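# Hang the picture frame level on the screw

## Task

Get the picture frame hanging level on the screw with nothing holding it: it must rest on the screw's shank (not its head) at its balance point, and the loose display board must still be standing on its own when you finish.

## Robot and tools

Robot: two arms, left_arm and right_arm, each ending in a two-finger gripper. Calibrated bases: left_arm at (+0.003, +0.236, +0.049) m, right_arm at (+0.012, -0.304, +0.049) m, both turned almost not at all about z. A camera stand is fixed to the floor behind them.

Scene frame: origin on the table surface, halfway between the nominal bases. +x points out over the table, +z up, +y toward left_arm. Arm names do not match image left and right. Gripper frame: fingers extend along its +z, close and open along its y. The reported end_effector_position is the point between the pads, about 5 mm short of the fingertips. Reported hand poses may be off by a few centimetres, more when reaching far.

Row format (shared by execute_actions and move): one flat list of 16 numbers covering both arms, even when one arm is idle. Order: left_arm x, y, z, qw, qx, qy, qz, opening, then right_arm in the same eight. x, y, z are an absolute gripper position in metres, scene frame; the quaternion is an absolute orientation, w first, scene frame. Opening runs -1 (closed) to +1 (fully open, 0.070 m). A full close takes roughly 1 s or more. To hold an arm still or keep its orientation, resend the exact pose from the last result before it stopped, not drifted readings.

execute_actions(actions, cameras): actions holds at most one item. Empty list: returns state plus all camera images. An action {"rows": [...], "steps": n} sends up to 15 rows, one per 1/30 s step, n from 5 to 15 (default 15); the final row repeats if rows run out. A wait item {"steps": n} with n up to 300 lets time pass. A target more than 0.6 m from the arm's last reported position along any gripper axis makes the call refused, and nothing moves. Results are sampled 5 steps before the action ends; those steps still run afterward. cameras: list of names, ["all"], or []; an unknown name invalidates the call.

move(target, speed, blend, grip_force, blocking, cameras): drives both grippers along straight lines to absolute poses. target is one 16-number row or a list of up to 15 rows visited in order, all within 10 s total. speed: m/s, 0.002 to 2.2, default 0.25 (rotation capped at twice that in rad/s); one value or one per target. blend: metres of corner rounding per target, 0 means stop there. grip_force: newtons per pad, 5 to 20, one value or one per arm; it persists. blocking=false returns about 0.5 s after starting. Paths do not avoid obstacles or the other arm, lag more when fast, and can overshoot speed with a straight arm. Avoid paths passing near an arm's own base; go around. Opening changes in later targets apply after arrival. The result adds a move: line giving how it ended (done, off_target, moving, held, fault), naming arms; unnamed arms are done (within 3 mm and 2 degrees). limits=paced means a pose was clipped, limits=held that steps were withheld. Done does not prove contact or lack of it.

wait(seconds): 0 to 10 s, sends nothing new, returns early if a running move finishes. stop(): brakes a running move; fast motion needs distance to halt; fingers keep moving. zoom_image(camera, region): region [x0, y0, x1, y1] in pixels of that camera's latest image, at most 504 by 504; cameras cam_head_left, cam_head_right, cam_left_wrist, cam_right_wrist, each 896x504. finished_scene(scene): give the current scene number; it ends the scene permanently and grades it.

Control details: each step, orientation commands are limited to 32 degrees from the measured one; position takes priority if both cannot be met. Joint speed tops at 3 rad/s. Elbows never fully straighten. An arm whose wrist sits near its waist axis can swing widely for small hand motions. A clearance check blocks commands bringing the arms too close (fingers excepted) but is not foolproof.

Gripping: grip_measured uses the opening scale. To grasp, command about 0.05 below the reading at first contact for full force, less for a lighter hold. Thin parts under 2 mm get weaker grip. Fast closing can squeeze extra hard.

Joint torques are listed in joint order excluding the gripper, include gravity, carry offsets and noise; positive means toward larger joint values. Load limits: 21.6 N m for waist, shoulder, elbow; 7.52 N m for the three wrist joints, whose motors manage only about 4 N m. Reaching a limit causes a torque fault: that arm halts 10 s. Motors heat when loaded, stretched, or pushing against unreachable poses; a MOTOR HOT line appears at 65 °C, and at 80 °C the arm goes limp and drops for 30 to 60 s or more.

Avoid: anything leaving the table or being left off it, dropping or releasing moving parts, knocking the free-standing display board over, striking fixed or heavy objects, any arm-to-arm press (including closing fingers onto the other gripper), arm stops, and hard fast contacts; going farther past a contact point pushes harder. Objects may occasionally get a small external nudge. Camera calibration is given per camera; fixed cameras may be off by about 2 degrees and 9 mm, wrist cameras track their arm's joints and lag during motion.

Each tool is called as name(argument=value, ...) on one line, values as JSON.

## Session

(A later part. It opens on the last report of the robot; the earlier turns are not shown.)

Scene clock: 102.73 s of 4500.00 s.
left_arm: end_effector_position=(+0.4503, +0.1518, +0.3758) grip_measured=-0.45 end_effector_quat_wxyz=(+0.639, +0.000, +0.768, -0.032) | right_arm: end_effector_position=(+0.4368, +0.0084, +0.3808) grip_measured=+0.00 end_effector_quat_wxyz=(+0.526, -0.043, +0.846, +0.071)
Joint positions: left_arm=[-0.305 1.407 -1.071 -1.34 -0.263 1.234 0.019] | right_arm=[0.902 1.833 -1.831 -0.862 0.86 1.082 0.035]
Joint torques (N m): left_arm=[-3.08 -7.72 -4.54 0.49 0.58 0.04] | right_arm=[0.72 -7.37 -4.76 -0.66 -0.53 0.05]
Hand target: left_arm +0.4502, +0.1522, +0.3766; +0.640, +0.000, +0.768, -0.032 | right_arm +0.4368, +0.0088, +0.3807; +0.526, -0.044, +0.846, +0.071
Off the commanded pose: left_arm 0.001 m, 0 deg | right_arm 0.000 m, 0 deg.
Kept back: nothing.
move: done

move(target=[[0.4502,0.1522,0.3766,0.6398,-0.0002,0.7677,-0.0320,-1,0.3550,-0.006,0.4205,0.5262,-0.0437,0.8463,0.0712,0.0],[0.4502,0.1522,0.3766,0.6398,-0.0002,0.7677,-0.0320,-1,0.29,-0.12,0.41,0.46,0.12,0.80,0.37,0.0]], speed=[0.08,0.25], blend=[0.02,0])

move(target=[[0.4502,0.1522,0.3766,0.6398,-0.0002,0.7677,-0.0320,-1,0.36,-0.175,0.39,0.274,0.288,0.676,0.621,0.0],[0.4502,0.1522,0.3766,0.6398,-0.0002,0.7677,-0.0320,-1,0.468,-0.172,0.390,0.274,0.288,0.676,0.621,1]], speed=0.25, cameras=["cam_right_wrist","cam_left_wrist"])

zoom_image(camera="cam_right_wrist", region=[340, 290, 440, 345])

Scene clock: 106.23 s of 4500.00 s.
left_arm: end_effector_position=(+0.4502, +0.1519, +0.3762) grip_measured=-0.45 end_effector_quat_wxyz=(+0.640, +0.000, +0.768, -0.032) | right_arm: end_effector_position=(+0.2898, -0.1199, +0.4094) grip_measured=+0.00 end_effector_quat_wxyz=(+0.459, +0.120, +0.799, +0.369)
Joint positions: left_arm=[-0.305 1.406 -1.071 -1.34 -0.263 1.234 0.019] | right_arm=[0.707 0.986 -1.008 -0.344 0.447 1.186 0.035]
Joint torques (N m): left_arm=[0.85 -7.62 -4 0.02 -0.82 -0.27] | right_arm=[-0.22 -1.54 -4.93 -0.44 -0.84 0.06]
Hand target: left_arm +0.4502, +0.1522, +0.3766; +0.640, +0.000, +0.768, -0.032 | right_arm +0.2900, -0.1200, +0.4100; +0.459, +0.120, +0.799, +0.369
Off the commanded pose: left_arm 0.000 m, 0 deg | right_arm 0.001 m, 0 deg.
Kept back: nothing.
move: done

Scene clock: 109.83 s of 4500.00 s.
left_arm: end_effector_position=(+0.4502, +0.1519, +0.3762) grip_measured=-0.45 end_effector_quat_wxyz=(+0.640, +0.000, +0.768, -0.032) | right_arm: end_effector_position=(+0.4680, -0.1718, +0.3901) grip_measured=+0.98 end_effector_quat_wxyz=(+0.274, +0.288, +0.676, +0.621)
Joint positions: left_arm=[-0.305 1.406 -1.071 -1.34 -0.263 1.234 0.019] | right_arm=[-0.04 1.603 -1.249 1.713 0.825 -0.304 0.069]
Joint torques (N m): left_arm=[-0.95 -7.3 -3.59 0.38 -0.39 -0.27] | right_arm=[-0.11 -7.18 -3.75 0.8 0.33 -0.2]
Hand target: left_arm +0.4502, +0.1522, +0.3766; +0.640, +0.000, +0.768, -0.032 | right_arm +0.4680, -0.1720, +0.3900; +0.274, +0.288, +0.676, +0.621
Off the commanded pose: left_arm 0.000 m, 0 deg | right_arm 0.000 m, 0 deg.
Kept back: nothing.
move: done
camera_calibration:
cam_left_wrist: T_world_to_cam=[[-0.0203869, -0.999198, 0.034466, 0.15154], [-0.701091, -0.0102894, -0.712998, 0.586038], [0.712781, -0.0386996, -0.700319, 0.0702297], [0, 0, 0, 1]] pos_world=[0.363897, 0.160166, 0.461804]
cam_right_wrist: T_world_to_cam=[[-0.0828212, -0.0416973, -0.995692, 0.420659], [-0.983779, 0.162949, 0.0750064, 0.452818], [0.159119, 0.985753, -0.0545166, 0.23452], [0, 0, 0, 1]] pos_world=[0.442996, -0.287425, 0.397667]
Images, in order (width x height): cam_left_wrist 896x504, cam_right_wrist 896x504.

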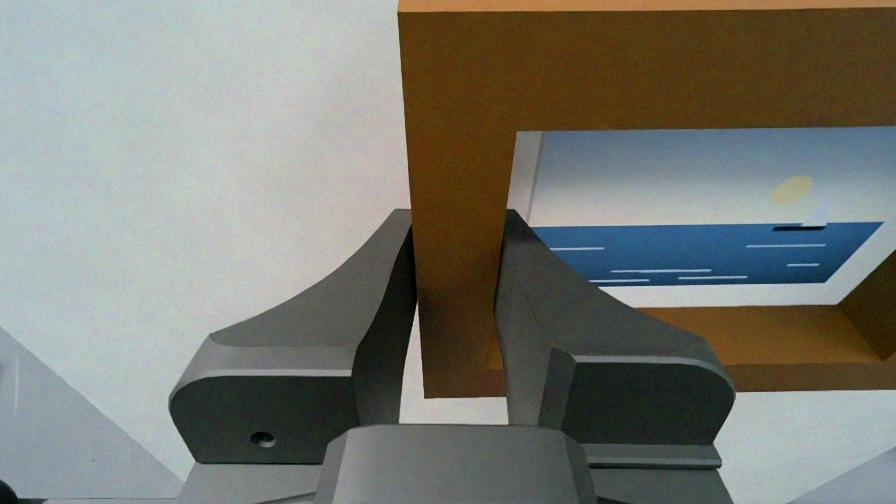

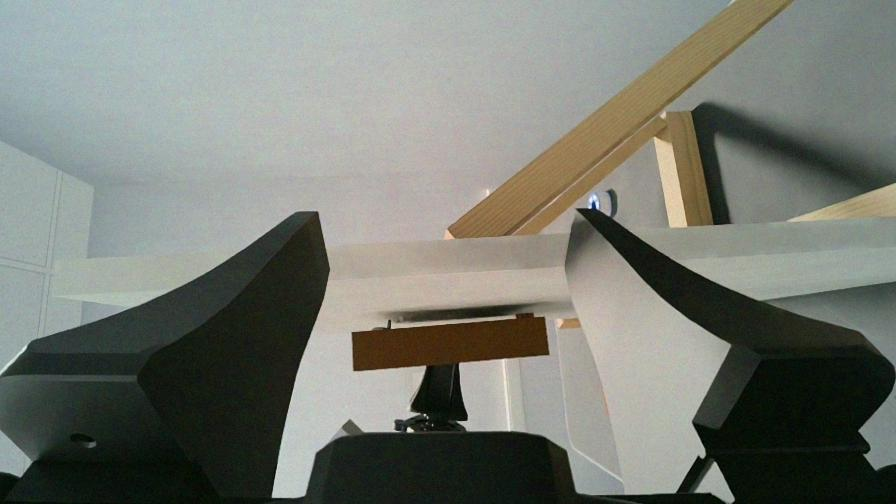

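Scaled by 5.040 from the camera's 896x504 image, which has a finer 1280x720 frame.

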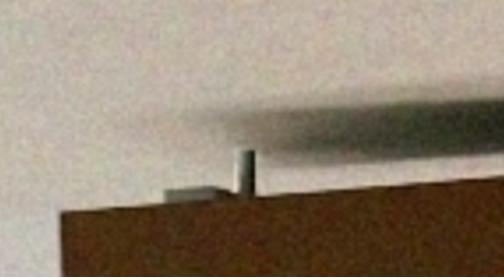

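zoom_image(camera="cam_right_wrist", region=[360, 312, 410, 338])

Scaled by 10.080 from the camera's 896x504 image, which has a finer 1280x720 frame.

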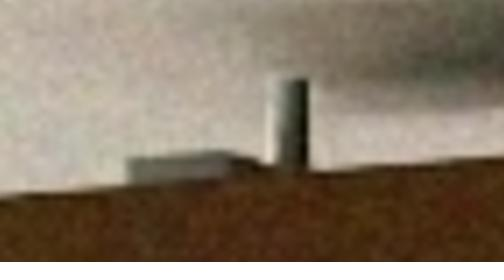

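move(target=[0.4502,0.1519,0.3757,0.6398,-0.0002,0.7677,-0.0320,-1,0.468,-0.172,0.390,0.274,0.288,0.676,0.621,1], speed=0.015)

move(target=[0.4502,0.1519,0.3748,0.6398,-0.0002,0.7677,-0.0320,-1,0.468,-0.172,0.390,0.274,0.288,0.676,0.621,1], speed=0.015, cameras=["cam_right_wrist","cam_left_wrist"])

zoom_image(camera="cam_right_wrist", region=[360, 312, 410, 338])

Scene clock: 112.90 s of 4500.00 s.
left_arm: end_effector_position=(+0.4502, +0.1521, +0.3762) grip_measured=-0.45 end_effector_quat_wxyz=(+0.640, +0.000, +0.767, -0.032) | right_arm: end_effector_position=(+0.4680, -0.1718, +0.3901) grip_measured=+0.98 end_effector_quat_wxyz=(+0.274, +0.288, +0.676, +0.621)
Joint positions: left_arm=[-0.305 1.406 -1.069 -1.328 -0.265 1.222 0.019] | right_arm=[-0.04 1.603 -1.249 1.713 0.825 -0.304 0.069]
Joint torques (N m): left_arm=[-1.52 -6.09 -2.63 0.4 -0.36 -0.12] | right_arm=[-0.48 -7.16 -3.74 0.8 0.32 -0.2]
Hand target: left_arm +0.4502, +0.1519, +0.3757; +0.640, +0.000, +0.768, -0.032 | right_arm +0.4680, -0.1720, +0.3900; +0.274, +0.288, +0.676, +0.621
Off the commanded pose: left_arm 0.001 m, 0 deg | right_arm 0.000 m, 0 deg.
Kept back: nothing.
move: done

Scene clock: 113.60 s of 4500.00 s.
left_arm: end_effector_position=(+0.4501, +0.1524, +0.3757) grip_measured=-0.45 end_effector_quat_wxyz=(+0.641, -0.001, +0.767, -0.032) | right_arm: end_effector_position=(+0.4680, -0.1718, +0.3901) grip_measured=+0.98 end_effector_quat_wxyz=(+0.274, +0.288, +0.676, +0.621)
Joint positions: left_arm=[-0.305 1.406 -1.066 -1.315 -0.267 1.208 0.019] | right_arm=[-0.04 1.603 -1.249 1.713 0.825 -0.304 0.069]
Joint torques (N m): left_arm=[-1.09 -4.56 -1.88 0.36 -0.05 0.04] | right_arm=[-0.45 -7.18 -3.78 0.8 0.32 -0.2]
Hand target: left_arm +0.4502, +0.1519, +0.3748; +0.640, +0.000, +0.768, -0.032 | right_arm +0.4680, -0.1720, +0.3900; +0.274, +0.288, +0.676, +0.621
Off the commanded pose: left_arm 0.001 m, 0 deg | right_arm 0.000 m, 0 deg.
Kept back: nothing.
move: done
camera_calibration:
cam_left_wrist: T_world_to_cam=[[-0.0185038, -0.999212, 0.0351102, 0.150881], [-0.699065, -0.0121765, -0.714954, 0.58573], [0.714818, -0.0377737, -0.698289, 0.0680685], [0, 0, 0, 1]] pos_world=[0.363599, 0.160466, 0.461004]
cam_right_wrist: T_world_to_cam=[[-0.0828212, -0.0416973, -0.995692, 0.420659], [-0.983779, 0.162949, 0.0750064, 0.452818], [0.159119, 0.985753, -0.0545166, 0.23452], [0, 0, 0, 1]] pos_world=[0.442996, -0.287425, 0.397667]
Images, in order (width x height): cam_left_wrist 896x504, cam_right_wrist 896x504.

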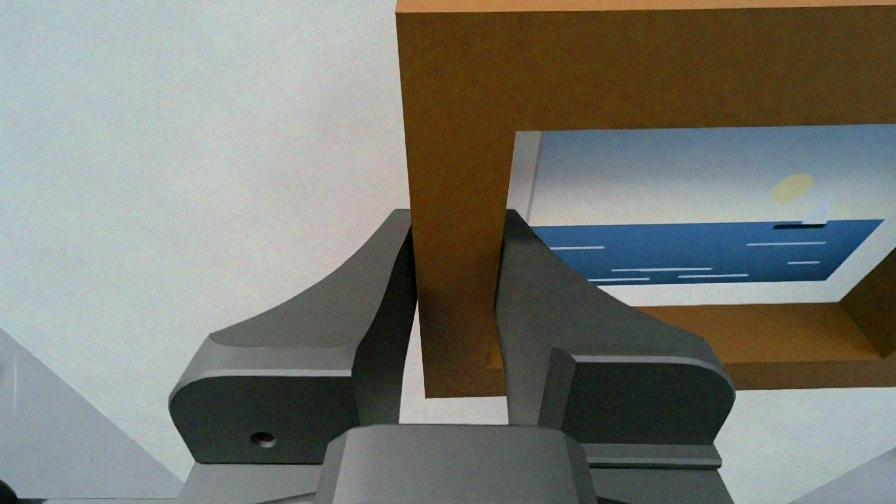

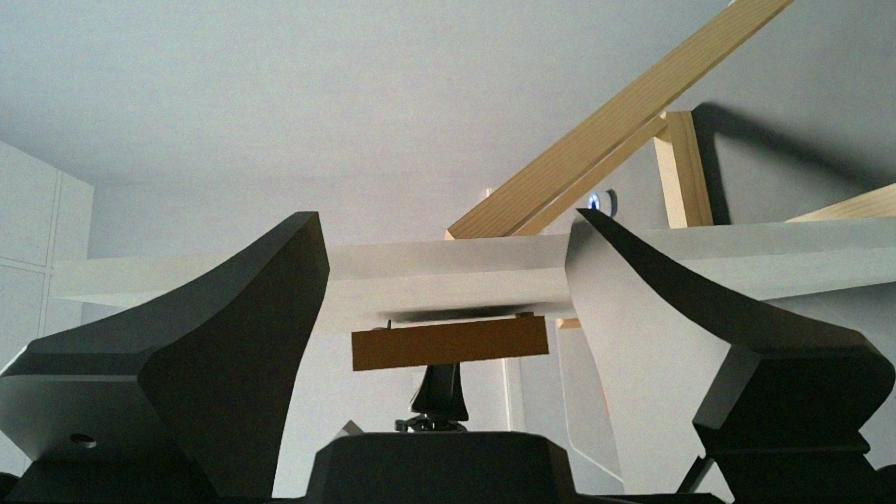

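Scaled by 10.080 from the camera's 896x504 image, which has a finer 1280x720 frame.

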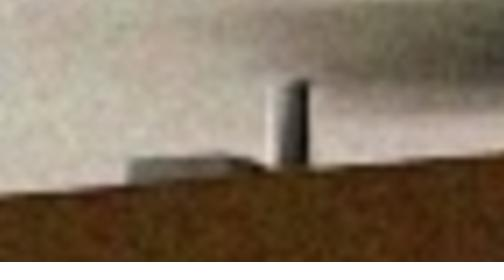

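move(target=[[0.4502,0.1520,0.3752,0.6398,-0.0002,0.7677,-0.0320,-0.40,0.468,-0.172,0.390,0.274,0.288,0.676,0.621,1],[0.4502,0.1520,0.3752,0.6398,-0.0002,0.7677,-0.0320,-0.30,0.468,-0.172,0.390,0.274,0.288,0.676,0.621,1],[0.4502,0.1520,0.3752,0.6398,-0.0002,0.7677,-0.0320,-0.1,0.468,-0.172,0.390,0.274,0.288,0.676,0.621,1],[0.4502,0.1520,0.3752,0.6398,-0.0002,0.7677,-0.0320,0.1,0.468,-0.172,0.390,0.274,0.288,0.676,0.621,1]], speed=0.015, cameras=["cam_right_wrist","cam_left_wrist"])

zoom_image(camera="cam_right_wrist", region=[360, 312, 410, 338])

Scene clock: 116.37 s of 4500.00 s.
left_arm: end_effector_position=(+0.4503, +0.1520, +0.3749) grip_measured=+0.10 end_effector_quat_wxyz=(+0.640, +0.000, +0.768, -0.032) | right_arm: end_effector_position=(+0.4680, -0.1718, +0.3901) grip_measured=+0.98 end_effector_quat_wxyz=(+0.274, +0.288, +0.676, +0.621)
Joint positions: left_arm=[-0.305 1.407 -1.066 -1.321 -0.265 1.213 0.038] | right_arm=[-0.04 1.603 -1.249 1.713 0.825 -0.304 0.069]
Joint torques (N m): left_arm=[0.5 -6.43 -3.79 0.06 -0.46 -0.07] | right_arm=[-0.45 -7.17 -3.77 0.8 0.32 -0.21]
Hand target: left_arm +0.4502, +0.1520, +0.3752; +0.640, +0.000, +0.768, -0.032 | right_arm +0.4680, -0.1720, +0.3900; +0.274, +0.288, +0.676, +0.621
Off the commanded pose: left_arm 0.000 m, 0 deg | right_arm 0.000 m, 0 deg.
Kept back: nothing.
move: done
camera_calibration:
cam_left_wrist: T_world_to_cam=[[-0.019687, -0.999203, 0.0347361, 0.151308], [-0.700957, -0.0109799, -0.713119, 0.5853], [0.712932, -0.0383877, -0.700182, 0.0690839], [0, 0, 0, 1]] pos_world=[0.363997, 0.160266, 0.460504]
cam_right_wrist: T_world_to_cam=[[-0.0828212, -0.0416973, -0.995692, 0.420659], [-0.983779, 0.162949, 0.0750064, 0.452818], [0.159119, 0.985753, -0.0545166, 0.23452], [0, 0, 0, 1]] pos_world=[0.442996, -0.287425, 0.397667]
Images, in order (width x height): cam_left_wrist 896x504, cam_right_wrist 896x504.

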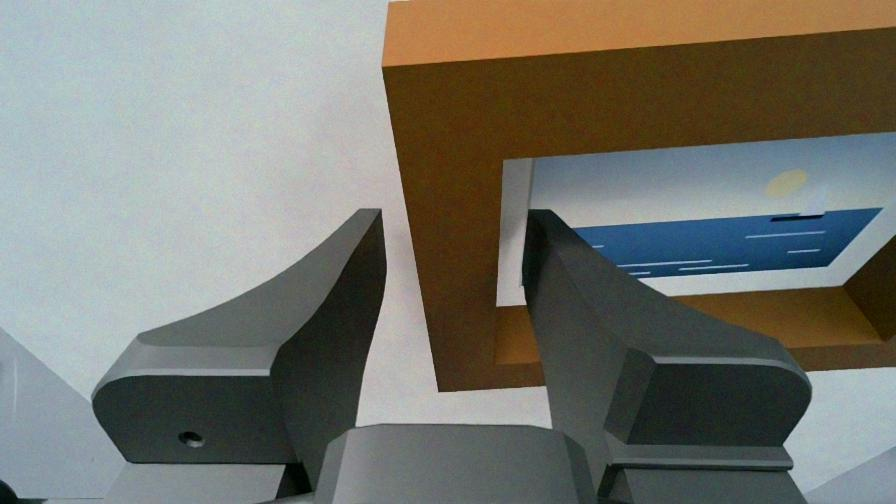

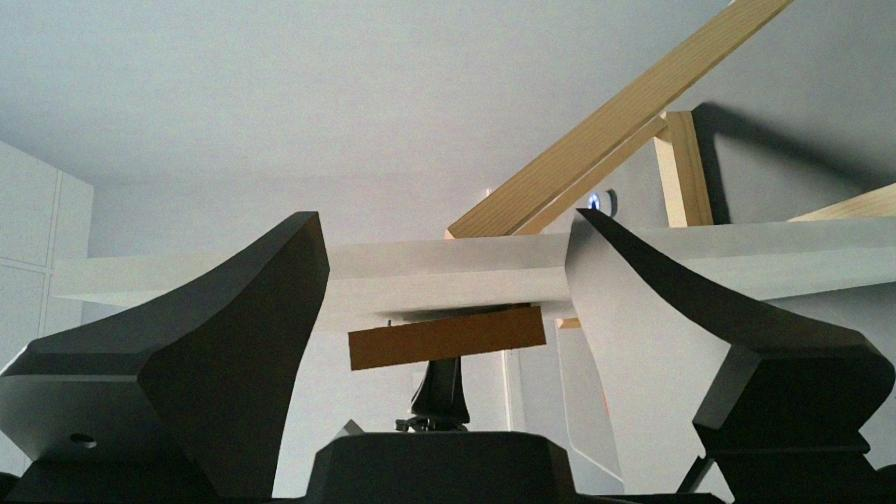

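Scaled by 10.080 from the camera's 896x504 image, which has a finer 1280x720 frame.

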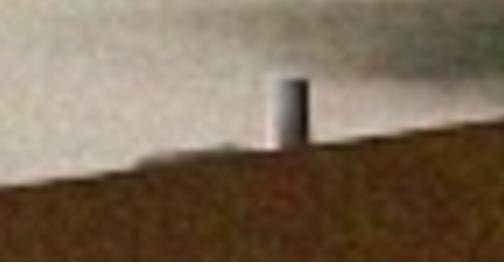

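move(target=[[0.3702,0.1520,0.3892,0.6398,-0.0002,0.7677,-0.0320,0.1,0.468,-0.172,0.390,0.274,0.288,0.676,0.621,1]], speed=0.04)

move(target=[[0.27,0.12,0.44,0.7071,0,0.7071,0,0.1,0.36,-0.175,0.390,0.274,0.288,0.676,0.621,0.5],[0.27,0.12,0.44,0.7071,0,0.7071,0,0.1,0.29,-0.20,0.39,0.46,0.12,0.80,0.37,0]], speed=0.3, cameras=["all"])

zoom_image(camera="cam_head_left", region=[365, 20, 475, 100])

zoom_image(camera="cam_head_right", region=[350, 20, 460, 100])

Scene clock: 118.97 s of 4500.00 s.
left_arm: end_effector_position=(+0.3699, +0.1521, +0.3894) grip_measured=+0.10 end_effector_quat_wxyz=(+0.640, +0.000, +0.768, -0.032) | right_arm: end_effector_position=(+0.4680, -0.1718, +0.3901) grip_measured=+0.98 end_effector_quat_wxyz=(+0.274, +0.288, +0.676, +0.621)
Joint positions: left_arm=[-0.454 1.13 -0.898 -1.689 -0.406 1.572 0.038] | right_arm=[-0.04 1.603 -1.249 1.713 0.825 -0.304 0.069]
Joint torques (N m): left_arm=[-0.05 -3.39 -3.19 0.49 0.08 -0.17] | right_arm=[-0.5 -7.15 -3.73 0.8 0.32 -0.2]
Hand target: left_arm +0.3702, +0.1520, +0.3892; +0.640, +0.000, +0.768, -0.032 | right_arm +0.4680, -0.1720, +0.3900; +0.274, +0.288, +0.676, +0.621
Off the commanded pose: left_arm 0.000 m, 0 deg | right_arm 0.000 m, 0 deg.
Kept back: nothing.
move: done

Scene clock: 122.07 s of 4500.00 s.
left_arm: end_effector_position=(+0.2699, +0.1198, +0.4396) grip_measured=+0.10 end_effector_quat_wxyz=(+0.707, +0.000, +0.707, +0.000) | right_arm: end_effector_position=(+0.2899, -0.1999, +0.3896) grip_measured=+0.00 end_effector_quat_wxyz=(+0.459, +0.120, +0.799, +0.369)
Joint positions: left_arm=[-1.199 0.974 -0.851 -1.558 -1.204 1.533 0.038] | right_arm=[-0.001 0.873 -0.877 0.924 0.678 -0.16 0.035]
Joint torques (N m): left_arm=[0.6 -2.63 -3.5 0.85 0 0.06] | right_arm=[-0.49 -0.18 -4.66 0.57 -0.36 -0.18]
Hand target: left_arm +0.2700, +0.1200, +0.4400; +0.707, +0.000, +0.707, +0.000 | right_arm +0.2900, -0.2000, +0.3900; +0.459, +0.120, +0.799, +0.369
Off the commanded pose: left_arm 0.000 m, 0 deg | right_arm 0.000 m, 0 deg.
Kept back: nothing.
move: done
camera_calibration:
cam_left_wrist: T_world_to_cam=[[0.0227291, -0.999674, -0.0115991, 0.122316], [-0.560772, -0.00314322, -0.827965, 0.516279], [0.827658, 0.0253234, -0.56066, 0.141731], [0, 0, 0, 1]] pos_world=[0.16943, 0.12031, 0.508343]
cam_right_wrist: T_world_to_cam=[[0.117845, -0.681904, -0.721886, 0.11142], [-0.942345, 0.152491, -0.29788, 0.41346], [0.313207, 0.715369, -0.624618, 0.413866], [0, 0, 0, 1]] pos_world=[0.246866, -0.283139, 0.462103]

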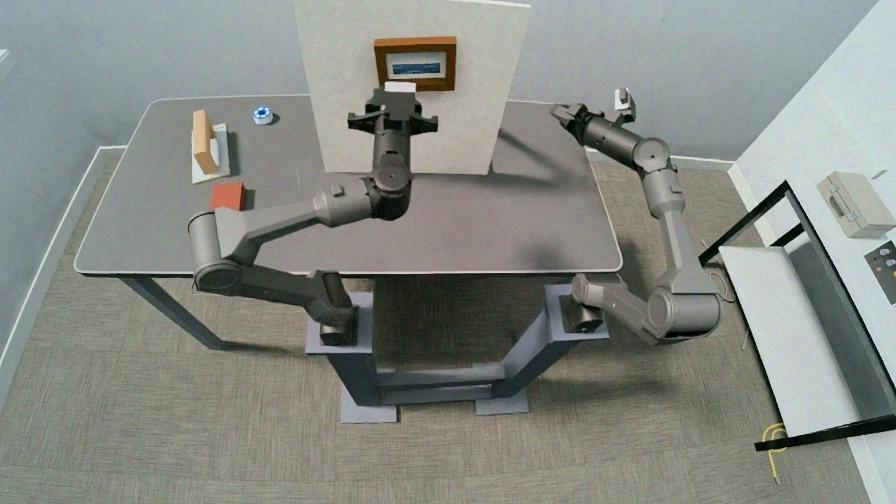

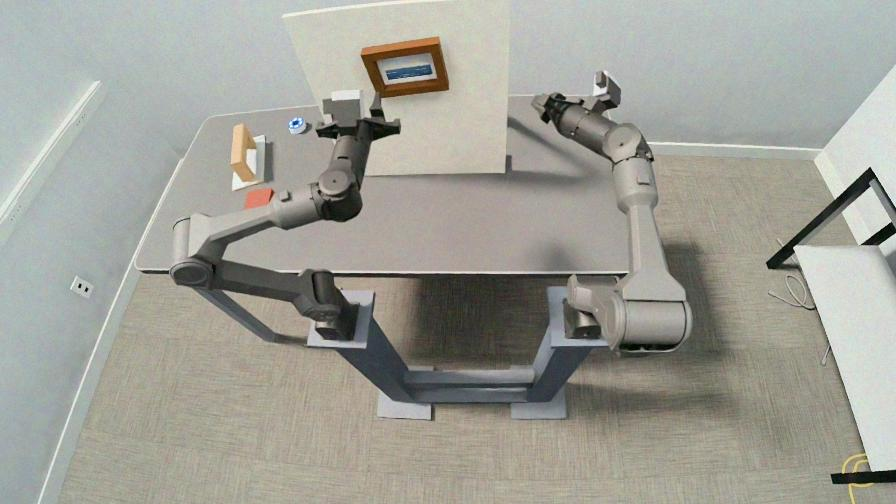

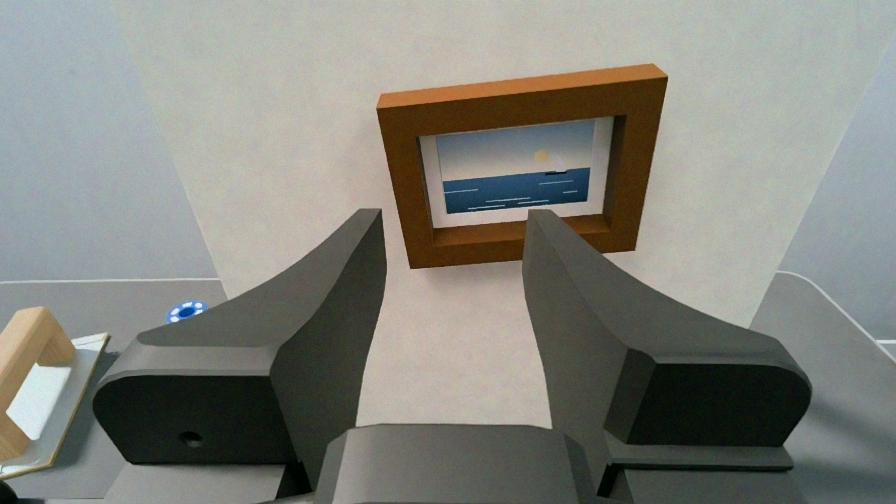

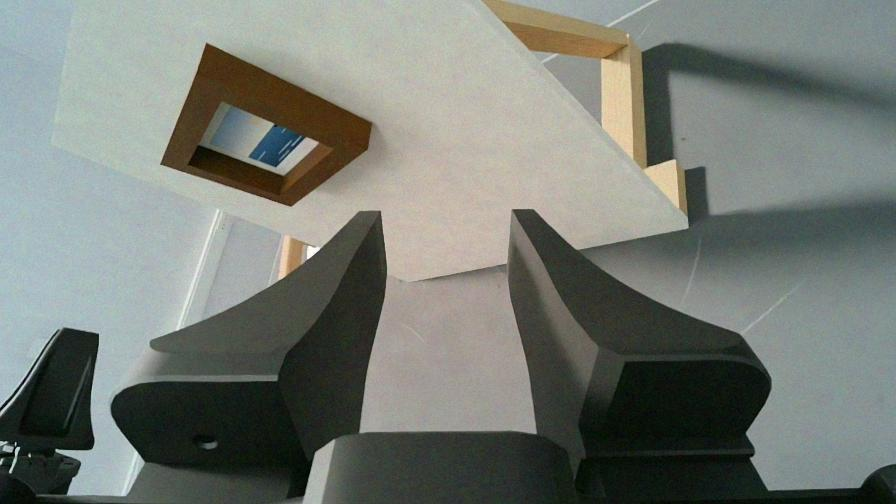

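Scaled by 4.582 from the camera's 896x504 image, which has a finer 1280x720 frame.

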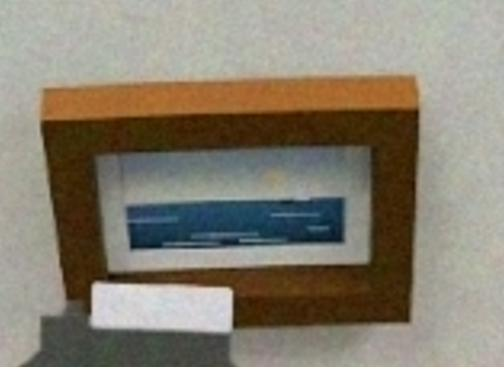

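Scaled by 4.582 from the camera's 896x504 image, which has a finer 1280x720 frame.

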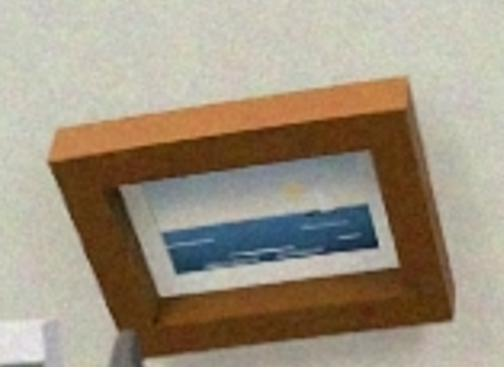

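move(target=[[0.27,0.13,0.40,0.6941,-0.027,0.7166,-0.0621,0.1,0.29,-0.12,0.41,0.46,0.12,0.80,0.37,0.0],[0.3732,0.1516,0.3715,0.6941,-0.0270,0.7166,-0.0621,0.1,0.3598,-0.0071,0.4119,0.5845,-0.0734,0.8074,0.0339,0.0]], speed=0.25, blend=[0.02,0], cameras=["cam_left_wrist","cam_right_wrist"])

Scene clock: 130.30 s of 4500.00 s.
left_arm: end_effector_position=(+0.3734, +0.1517, +0.3712) grip_measured=+0.10 end_effector_quat_wxyz=(+0.694, -0.027, +0.717, -0.062) | right_arm: end_effector_position=(+0.3602, -0.0068, +0.4117) grip_measured=+0.00 end_effector_quat_wxyz=(+0.584, -0.074, +0.807, +0.033)
Joint positions: left_arm=[-0.454 1.163 -0.713 -0.925 -0.519 0.717 0.039] | right_arm=[1.111 1.615 -1.557 -1.163 0.987 1.277 0.035]
Joint torques (N m): left_arm=[-0.23 -3.2 -3.29 0.18 -0.85 -0.01] | right_arm=[0.14 -7.09 -3.64 -0.89 -0.2 0.25]
Hand target: left_arm +0.3732, +0.1516, +0.3715; +0.694, -0.027, +0.717, -0.062 | right_arm +0.3598, -0.0071, +0.4119; +0.584, -0.073, +0.807, +0.034
Off the commanded pose: left_arm 0.000 m, 0 deg | right_arm 0.000 m, 0 deg.
Kept back: nothing.
move: done
camera_calibration:
cam_left_wrist: T_world_to_cam=[[-0.0239201, -0.993102, 0.114786, 0.120584], [-0.58836, -0.0788442, -0.804746, 0.530994], [0.808245, -0.0867853, -0.582415, 0.0493498], [0, 0, 0, 1]] pos_world=[0.275413, 0.165901, 0.442216]
cam_right_wrist: T_world_to_cam=[[0.136662, -0.990617, -0.00123857, -0.0548113], [-0.820883, -0.112546, -0.559897, 0.519043], [0.554504, 0.0775333, -0.828561, 0.260276], [0, 0, 0, 1]] pos_world=[0.28924, -0.0160609, 0.506197]
Images, in order (width x height): cam_left_wrist 896x504, cam_right_wrist 896x504.

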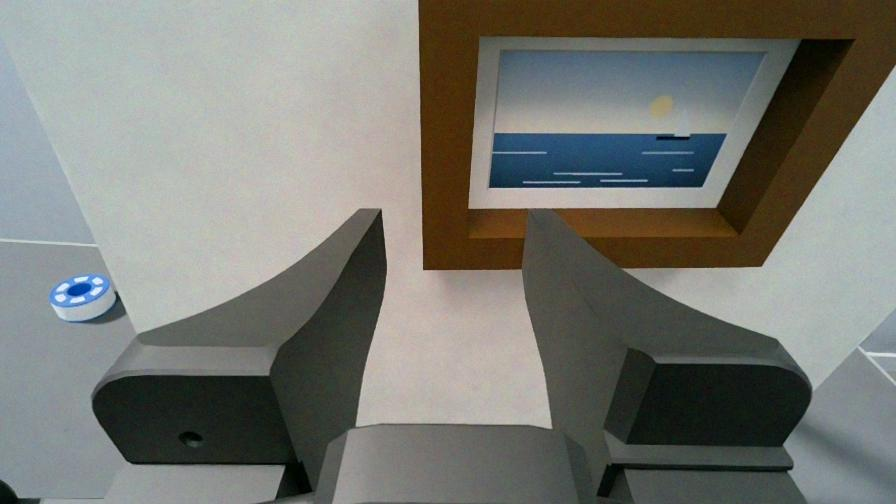

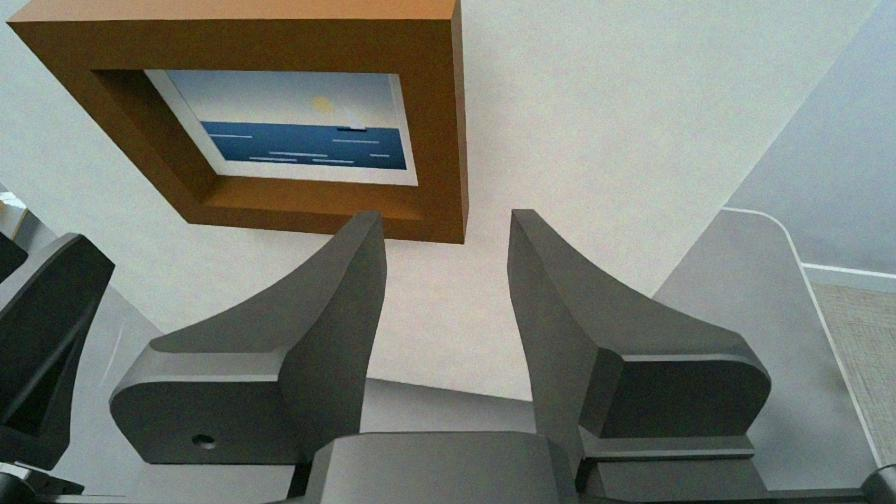

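move(target=[[0.4330,0.1485,0.3698,0.6941,-0.0270,0.7166,-0.0621,0.1,0.4208,0.0021,0.3915,0.5845,-0.0734,0.8074,0.0339,0.0]], speed=0.1, cameras=["cam_left_wrist","cam_right_wrist"])

Scene clock: 131.47 s of 4500.00 s.
left_arm: end_effector_position=(+0.4336, +0.1484, +0.3695) grip_measured=+0.10 end_effector_quat_wxyz=(+0.694, -0.027, +0.717, -0.062) | right_arm: end_effector_position=(+0.4213, +0.0025, +0.3909) grip_measured=+0.00 end_effector_quat_wxyz=(+0.584, -0.074, +0.807, +0.034)
Joint positions: left_arm=[-0.346 1.378 -0.879 -0.694 -0.48 0.5 0.039] | right_arm=[0.964 1.757 -1.657 -1.145 0.835 1.251 0.035]
Joint torques (N m): left_arm=[-0.32 -5.79 -2.69 0.08 -1.06 0] | right_arm=[0.7 -8.33 -4.22 -0.9 -0.11 0.04]
Hand target: left_arm +0.4330, +0.1485, +0.3698; +0.694, -0.027, +0.717, -0.062 | right_arm +0.4208, +0.0021, +0.3915; +0.584, -0.073, +0.807, +0.034
Off the commanded pose: left_arm 0.001 m, 0 deg | right_arm 0.001 m, 0 deg.
Kept back: nothing.
move: done
camera_calibration:
cam_left_wrist: T_world_to_cam=[[-0.024653, -0.993088, 0.114754, 0.119202], [-0.58872, -0.0783512, -0.804531, 0.56479], [0.807961, -0.0873923, -0.582719, -0.000335935], [0, 0, 0, 1]] pos_world=[0.335713, 0.162601, 0.440516]
cam_right_wrist: T_world_to_cam=[[0.137323, -0.990525, -0.00164142, -0.0541203], [-0.820886, -0.112877, -0.559826, 0.558691], [0.554337, 0.0782242, -0.828608, 0.208562], [0, 0, 0, 1]] pos_world=[0.35044, -0.00685894, 0.485497]
Images, in order (width x height): cam_left_wrist 896x504, cam_right_wrist 896x504.

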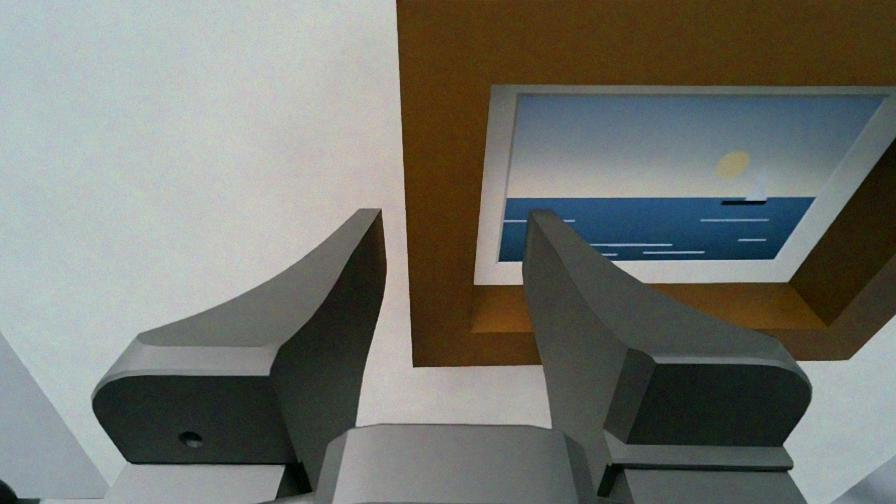

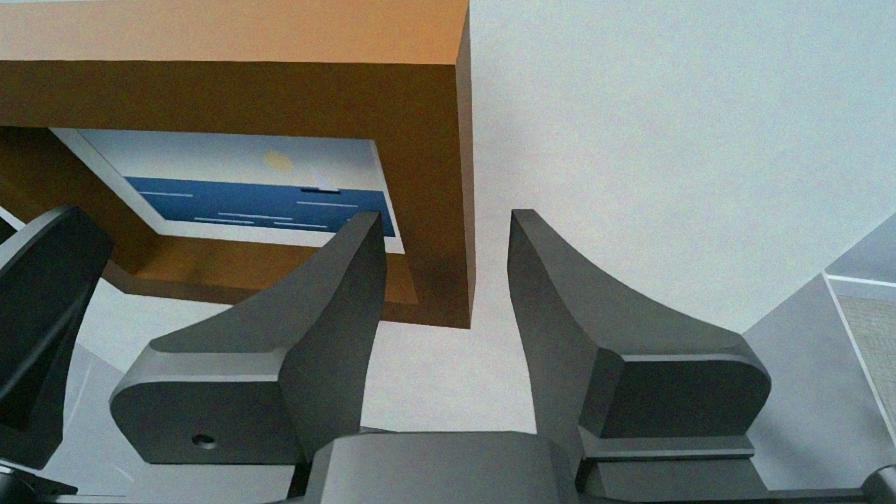

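move(target=[[0.4520,0.1495,0.3692,0.6941,-0.0270,0.7166,-0.0621,0.1,0.4386,0.0085,0.3852,0.5845,-0.0734,0.8074,0.0339,0.0]], speed=0.06, cameras=["cam_left_wrist","cam_right_wrist"])

Scene clock: 133.33 s of 4500.00 s.
left_arm: end_effector_position=(+0.4522, +0.1494, +0.3693) grip_measured=+0.10 end_effector_quat_wxyz=(+0.694, -0.027, +0.717, -0.062) | right_arm: end_effector_position=(+0.4388, +0.0086, +0.3849) grip_measured=+0.00 end_effector_quat_wxyz=(+0.584, -0.073, +0.807, +0.034)
Joint positions: left_arm=[-0.315 1.439 -0.937 -0.632 -0.466 0.445 0.038] | right_arm=[0.934 1.815 -1.713 -1.135 0.808 1.238 0.035]
Joint torques (N m): left_arm=[-0.03 -5.32 -3.02 0.09 -1.06 0] | right_arm=[0.48 -8.55 -4.38 -0.8 -0.22 -0.04]
Hand target: left_arm +0.4520, +0.1495, +0.3692; +0.694, -0.027, +0.717, -0.062 | right_arm +0.4386, +0.0085, +0.3852; +0.584, -0.073, +0.807, +0.034
Off the commanded pose: left_arm 0.000 m, 0 deg | right_arm 0.000 m, 0 deg.
Kept back: nothing.
move: done
camera_calibration:
cam_left_wrist: T_world_to_cam=[[-0.024829, -0.993096, 0.114647, 0.120797], [-0.587907, -0.0782498, -0.805135, 0.57548], [0.808547, -0.0873928, -0.581905, -0.0159368], [0, 0, 0, 1]] pos_world=[0.354214, 0.163601, 0.440216]
cam_right_wrist: T_world_to_cam=[[0.13671, -0.990607, -0.0028533, -0.0496816], [-0.821083, -0.111702, -0.559773, 0.570433], [0.554196, 0.0788693, -0.828641, 0.19348], [0, 0, 0, 1]] pos_world=[0.367939, -0.000755942, 0.479497]
Images, in order (width x height): cam_left_wrist 896x504, cam_right_wrist 896x504.

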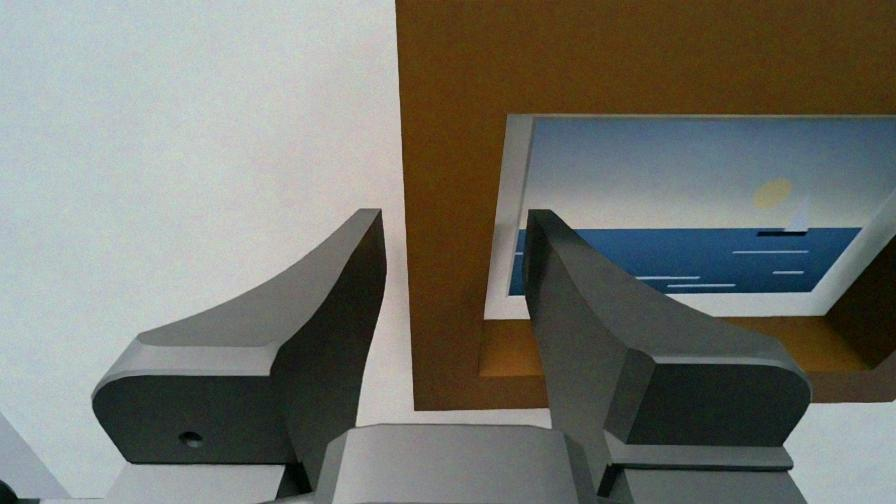

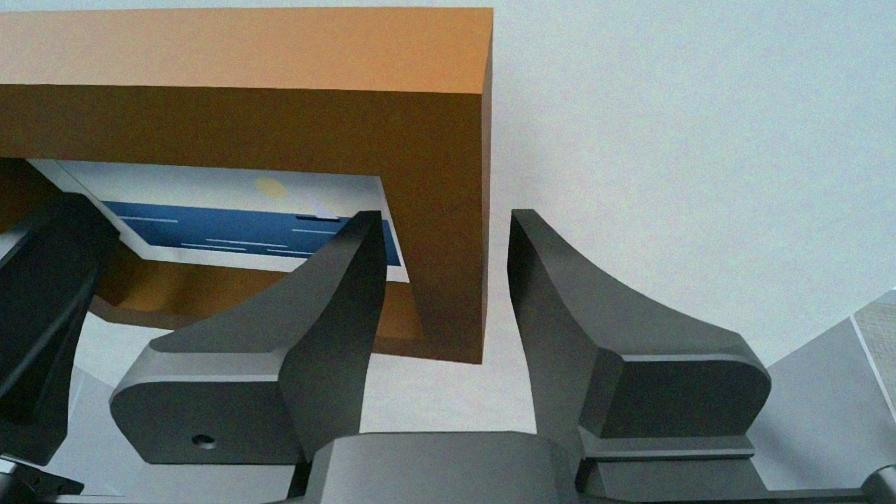

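move(target=[[0.4520,0.1505,0.3692,0.6941,-0.0270,0.7166,-0.0621,0.1,0.4386,0.0093,0.3852,0.5845,-0.0734,0.8074,0.0339,0.0],[0.4520,0.1505,0.3692,0.6941,-0.0270,0.7166,-0.0621,-0.33,0.4386,0.0093,0.3852,0.5845,-0.0734,0.8074,0.0339,-0.26]], speed=0.03, cameras=["cam_left_wrist","cam_right_wrist"])

Scene clock: 136.63 s of 4500.00 s.
left_arm: end_effector_position=(+0.4520, +0.1505, +0.3693) grip_measured=-0.33 end_effector_quat_wxyz=(+0.694, -0.027, +0.717, -0.062) | right_arm: end_effector_position=(+0.4388, +0.0089, +0.3854) grip_measured=-0.26 end_effector_quat_wxyz=(+0.585, -0.073, +0.807, +0.034)
Joint positions: left_arm=[-0.312 1.437 -0.935 -0.626 -0.464 0.439 0.023] | right_arm=[0.935 1.816 -1.716 -1.135 0.81 1.237 0.026]
Joint torques (N m): left_arm=[0.47 -6.41 -2.59 0.34 -1.03 -0.16] | right_arm=[0.62 -6.95 -4.8 -0.74 -0.11 -0.12]
Hand target: left_arm +0.4520, +0.1505, +0.3692; +0.694, -0.027, +0.717, -0.062 | right_arm +0.4386, +0.0093, +0.3852; +0.584, -0.073, +0.807, +0.034
Off the commanded pose: left_arm 0.000 m, 0 deg | right_arm 0.000 m, 0 deg.
Kept back: nothing.
move: done
camera_calibration:
cam_left_wrist: T_world_to_cam=[[-0.024511, -0.993131, 0.114413, 0.121781], [-0.587882, -0.0782477, -0.805153, 0.57544], [0.808575, -0.0869964, -0.581926, -0.0157537], [0, 0, 0, 1]] pos_world=[0.354014, 0.164601, 0.440216]
cam_right_wrist: T_world_to_cam=[[0.136268, -0.990668, -0.00281924, -0.049224], [-0.820667, -0.111289, -0.560465, 0.57079], [0.554921, 0.078687, -0.828173, 0.193351], [0, 0, 0, 1]] pos_world=[0.367841, -0.000456204, 0.479898]
Images, in order (width x height): cam_left_wrist 896x504, cam_right_wrist 896x504.

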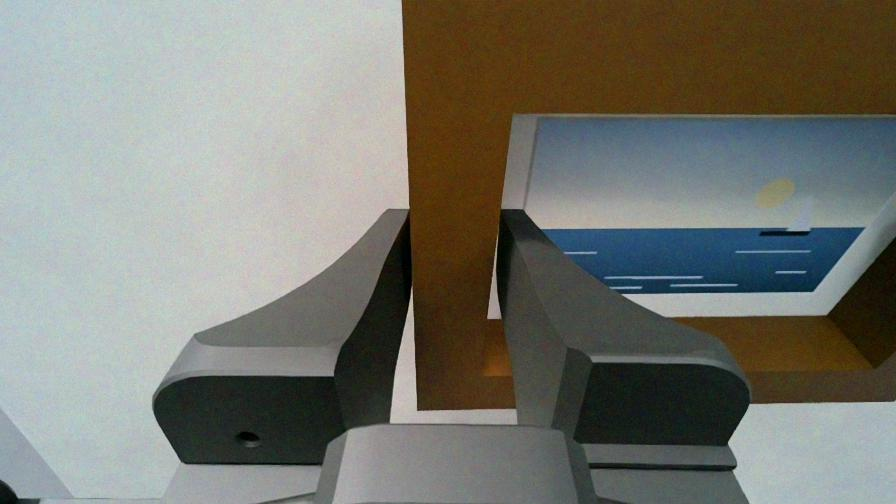

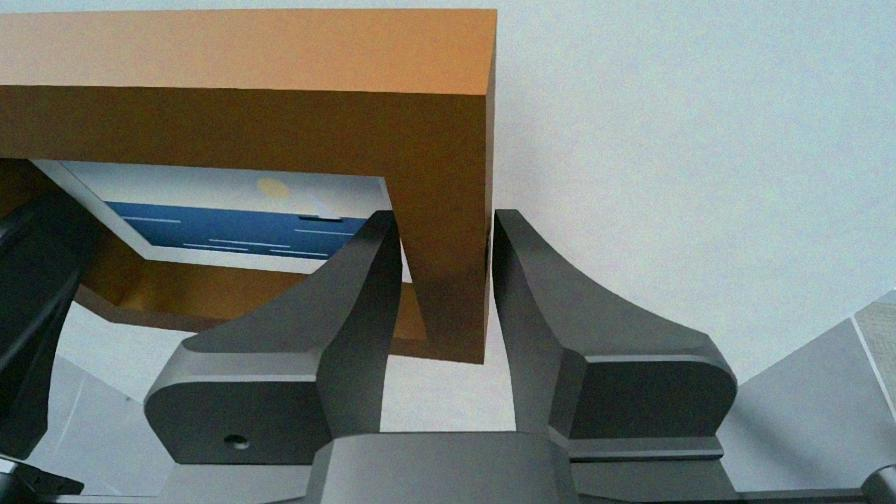

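move(target=[[0.4520,0.1505,0.3692,0.6941,-0.0270,0.7166,-0.0621,-0.42,0.4386,0.0093,0.3852,0.5845,-0.0734,0.8074,0.0339,-0.36],[0.4520,0.1505,0.3692,0.6941,-0.0270,0.7166,-0.0621,-0.52,0.4386,0.0093,0.3852,0.5845,-0.0734,0.8074,0.0339,-0.44],[0.4520,0.1505,0.3692,0.6941,-0.0270,0.7166,-0.0621,-1,0.4386,0.0093,0.3852,0.5845,-0.0734,0.8074,0.0339,-1]], speed=0.03, cameras=["cam_left_wrist","cam_right_wrist"])

Scene clock: 139.20 s of 4500.00 s.
left_arm: end_effector_position=(+0.4521, +0.1512, +0.3693) grip_measured=-0.44 end_effector_quat_wxyz=(+0.694, -0.028, +0.717, -0.061) | right_arm: end_effector_position=(+0.4388, +0.0086, +0.3853) grip_measured=-0.40 end_effector_quat_wxyz=(+0.585, -0.073, +0.807, +0.033)
Joint positions: left_arm=[-0.31 1.437 -0.935 -0.626 -0.464 0.439 0.02] | right_arm=[0.935 1.816 -1.716 -1.135 0.811 1.237 0.021]
Joint torques (N m): left_arm=[-6.08 -5.92 -4.81 0.6 -0.5 -0.3] | right_arm=[6.17 -7.26 -4.14 -0.17 -2.16 0.47]
Hand target: left_arm +0.4520, +0.1505, +0.3692; +0.694, -0.027, +0.717, -0.062 | right_arm +0.4386, +0.0093, +0.3852; +0.584, -0.073, +0.807, +0.034
Off the commanded pose: left_arm 0.001 m, 0 deg | right_arm 0.001 m, 0 deg.
Kept back: nothing.
move: done
camera_calibration:
cam_left_wrist: T_world_to_cam=[[-0.0228797, -0.993167, 0.114435, 0.121799], [-0.587737, -0.0792331, -0.805163, 0.575661], [0.808728, -0.0856798, -0.581909, -0.0160617], [0, 0, 0, 1]] pos_world=[0.354114, 0.165202, 0.440216]
cam_right_wrist: T_world_to_cam=[[0.134851, -0.990863, -0.00230752, -0.0491631], [-0.821048, -0.110435, -0.560075, 0.570802], [0.554703, 0.0774209, -0.828439, 0.193519], [0, 0, 0, 1]] pos_world=[0.36794, -0.000659607, 0.479897]
Images, in order (width x height): cam_left_wrist 896x504, cam_right_wrist 896x504.

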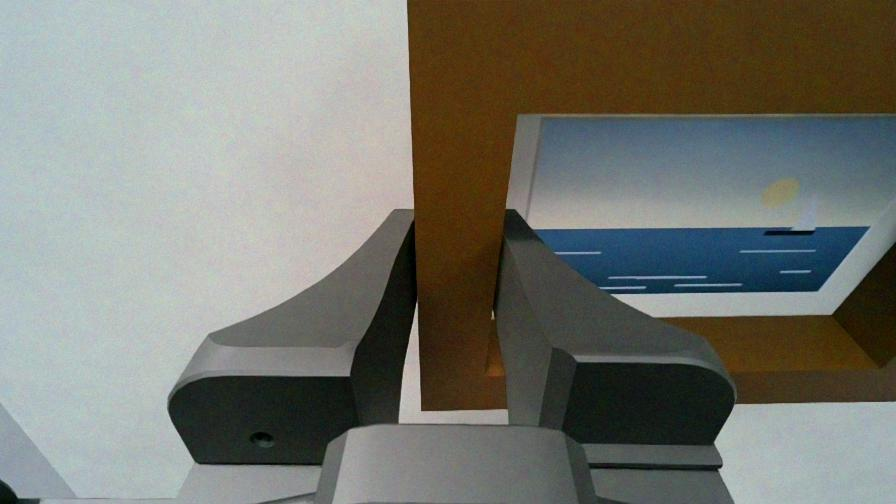

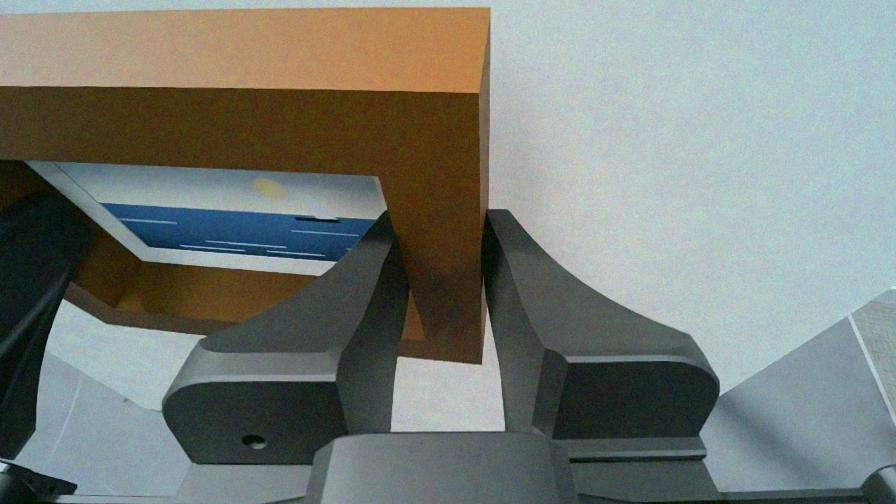

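move(target=[[0.4521,0.1514,0.3705,0.6941,-0.0270,0.7166,-0.0621,-1,0.4388,0.0083,0.3864,0.5845,-0.0734,0.8074,0.0339,-1],[0.4521,0.1514,0.3764,0.6946,0.0021,0.7185,-0.0320,-1,0.4388,0.0083,0.3804,0.5871,-0.0488,0.8053,0.0677,-1]], speed=0.02)

Scene clock: 142.63 s of 4500.00 s.
left_arm: end_effector_position=(+0.4522, +0.1515, +0.3767) grip_measured=-0.44 end_effector_quat_wxyz=(+0.695, +0.002, +0.718, -0.032) | right_arm: end_effector_position=(+0.4387, +0.0084, +0.3799) grip_measured=-0.40 end_effector_quat_wxyz=(+0.587, -0.049, +0.806, +0.067)
Joint positions: left_arm=[-0.31 1.428 -0.96 -0.676 -0.435 0.577 0.02] | right_arm=[0.924 1.795 -1.655 -1.175 0.756 1.366 0.021]
Joint torques (N m): left_arm=[-5.99 -5.47 -3.94 0.4 0.49 -0.39] | right_arm=[4.59 -5.95 -3.88 -0.21 -2 0.19]
Hand target: left_arm +0.4521, +0.1514, +0.3764; +0.695, +0.002, +0.719, -0.032 | right_arm +0.4388, +0.0083, +0.3804; +0.587, -0.049, +0.805, +0.068
Off the commanded pose: left_arm 0.000 m, 0 deg | right_arm 0.000 m, 0 deg.
Kept back: nothing.
move: done


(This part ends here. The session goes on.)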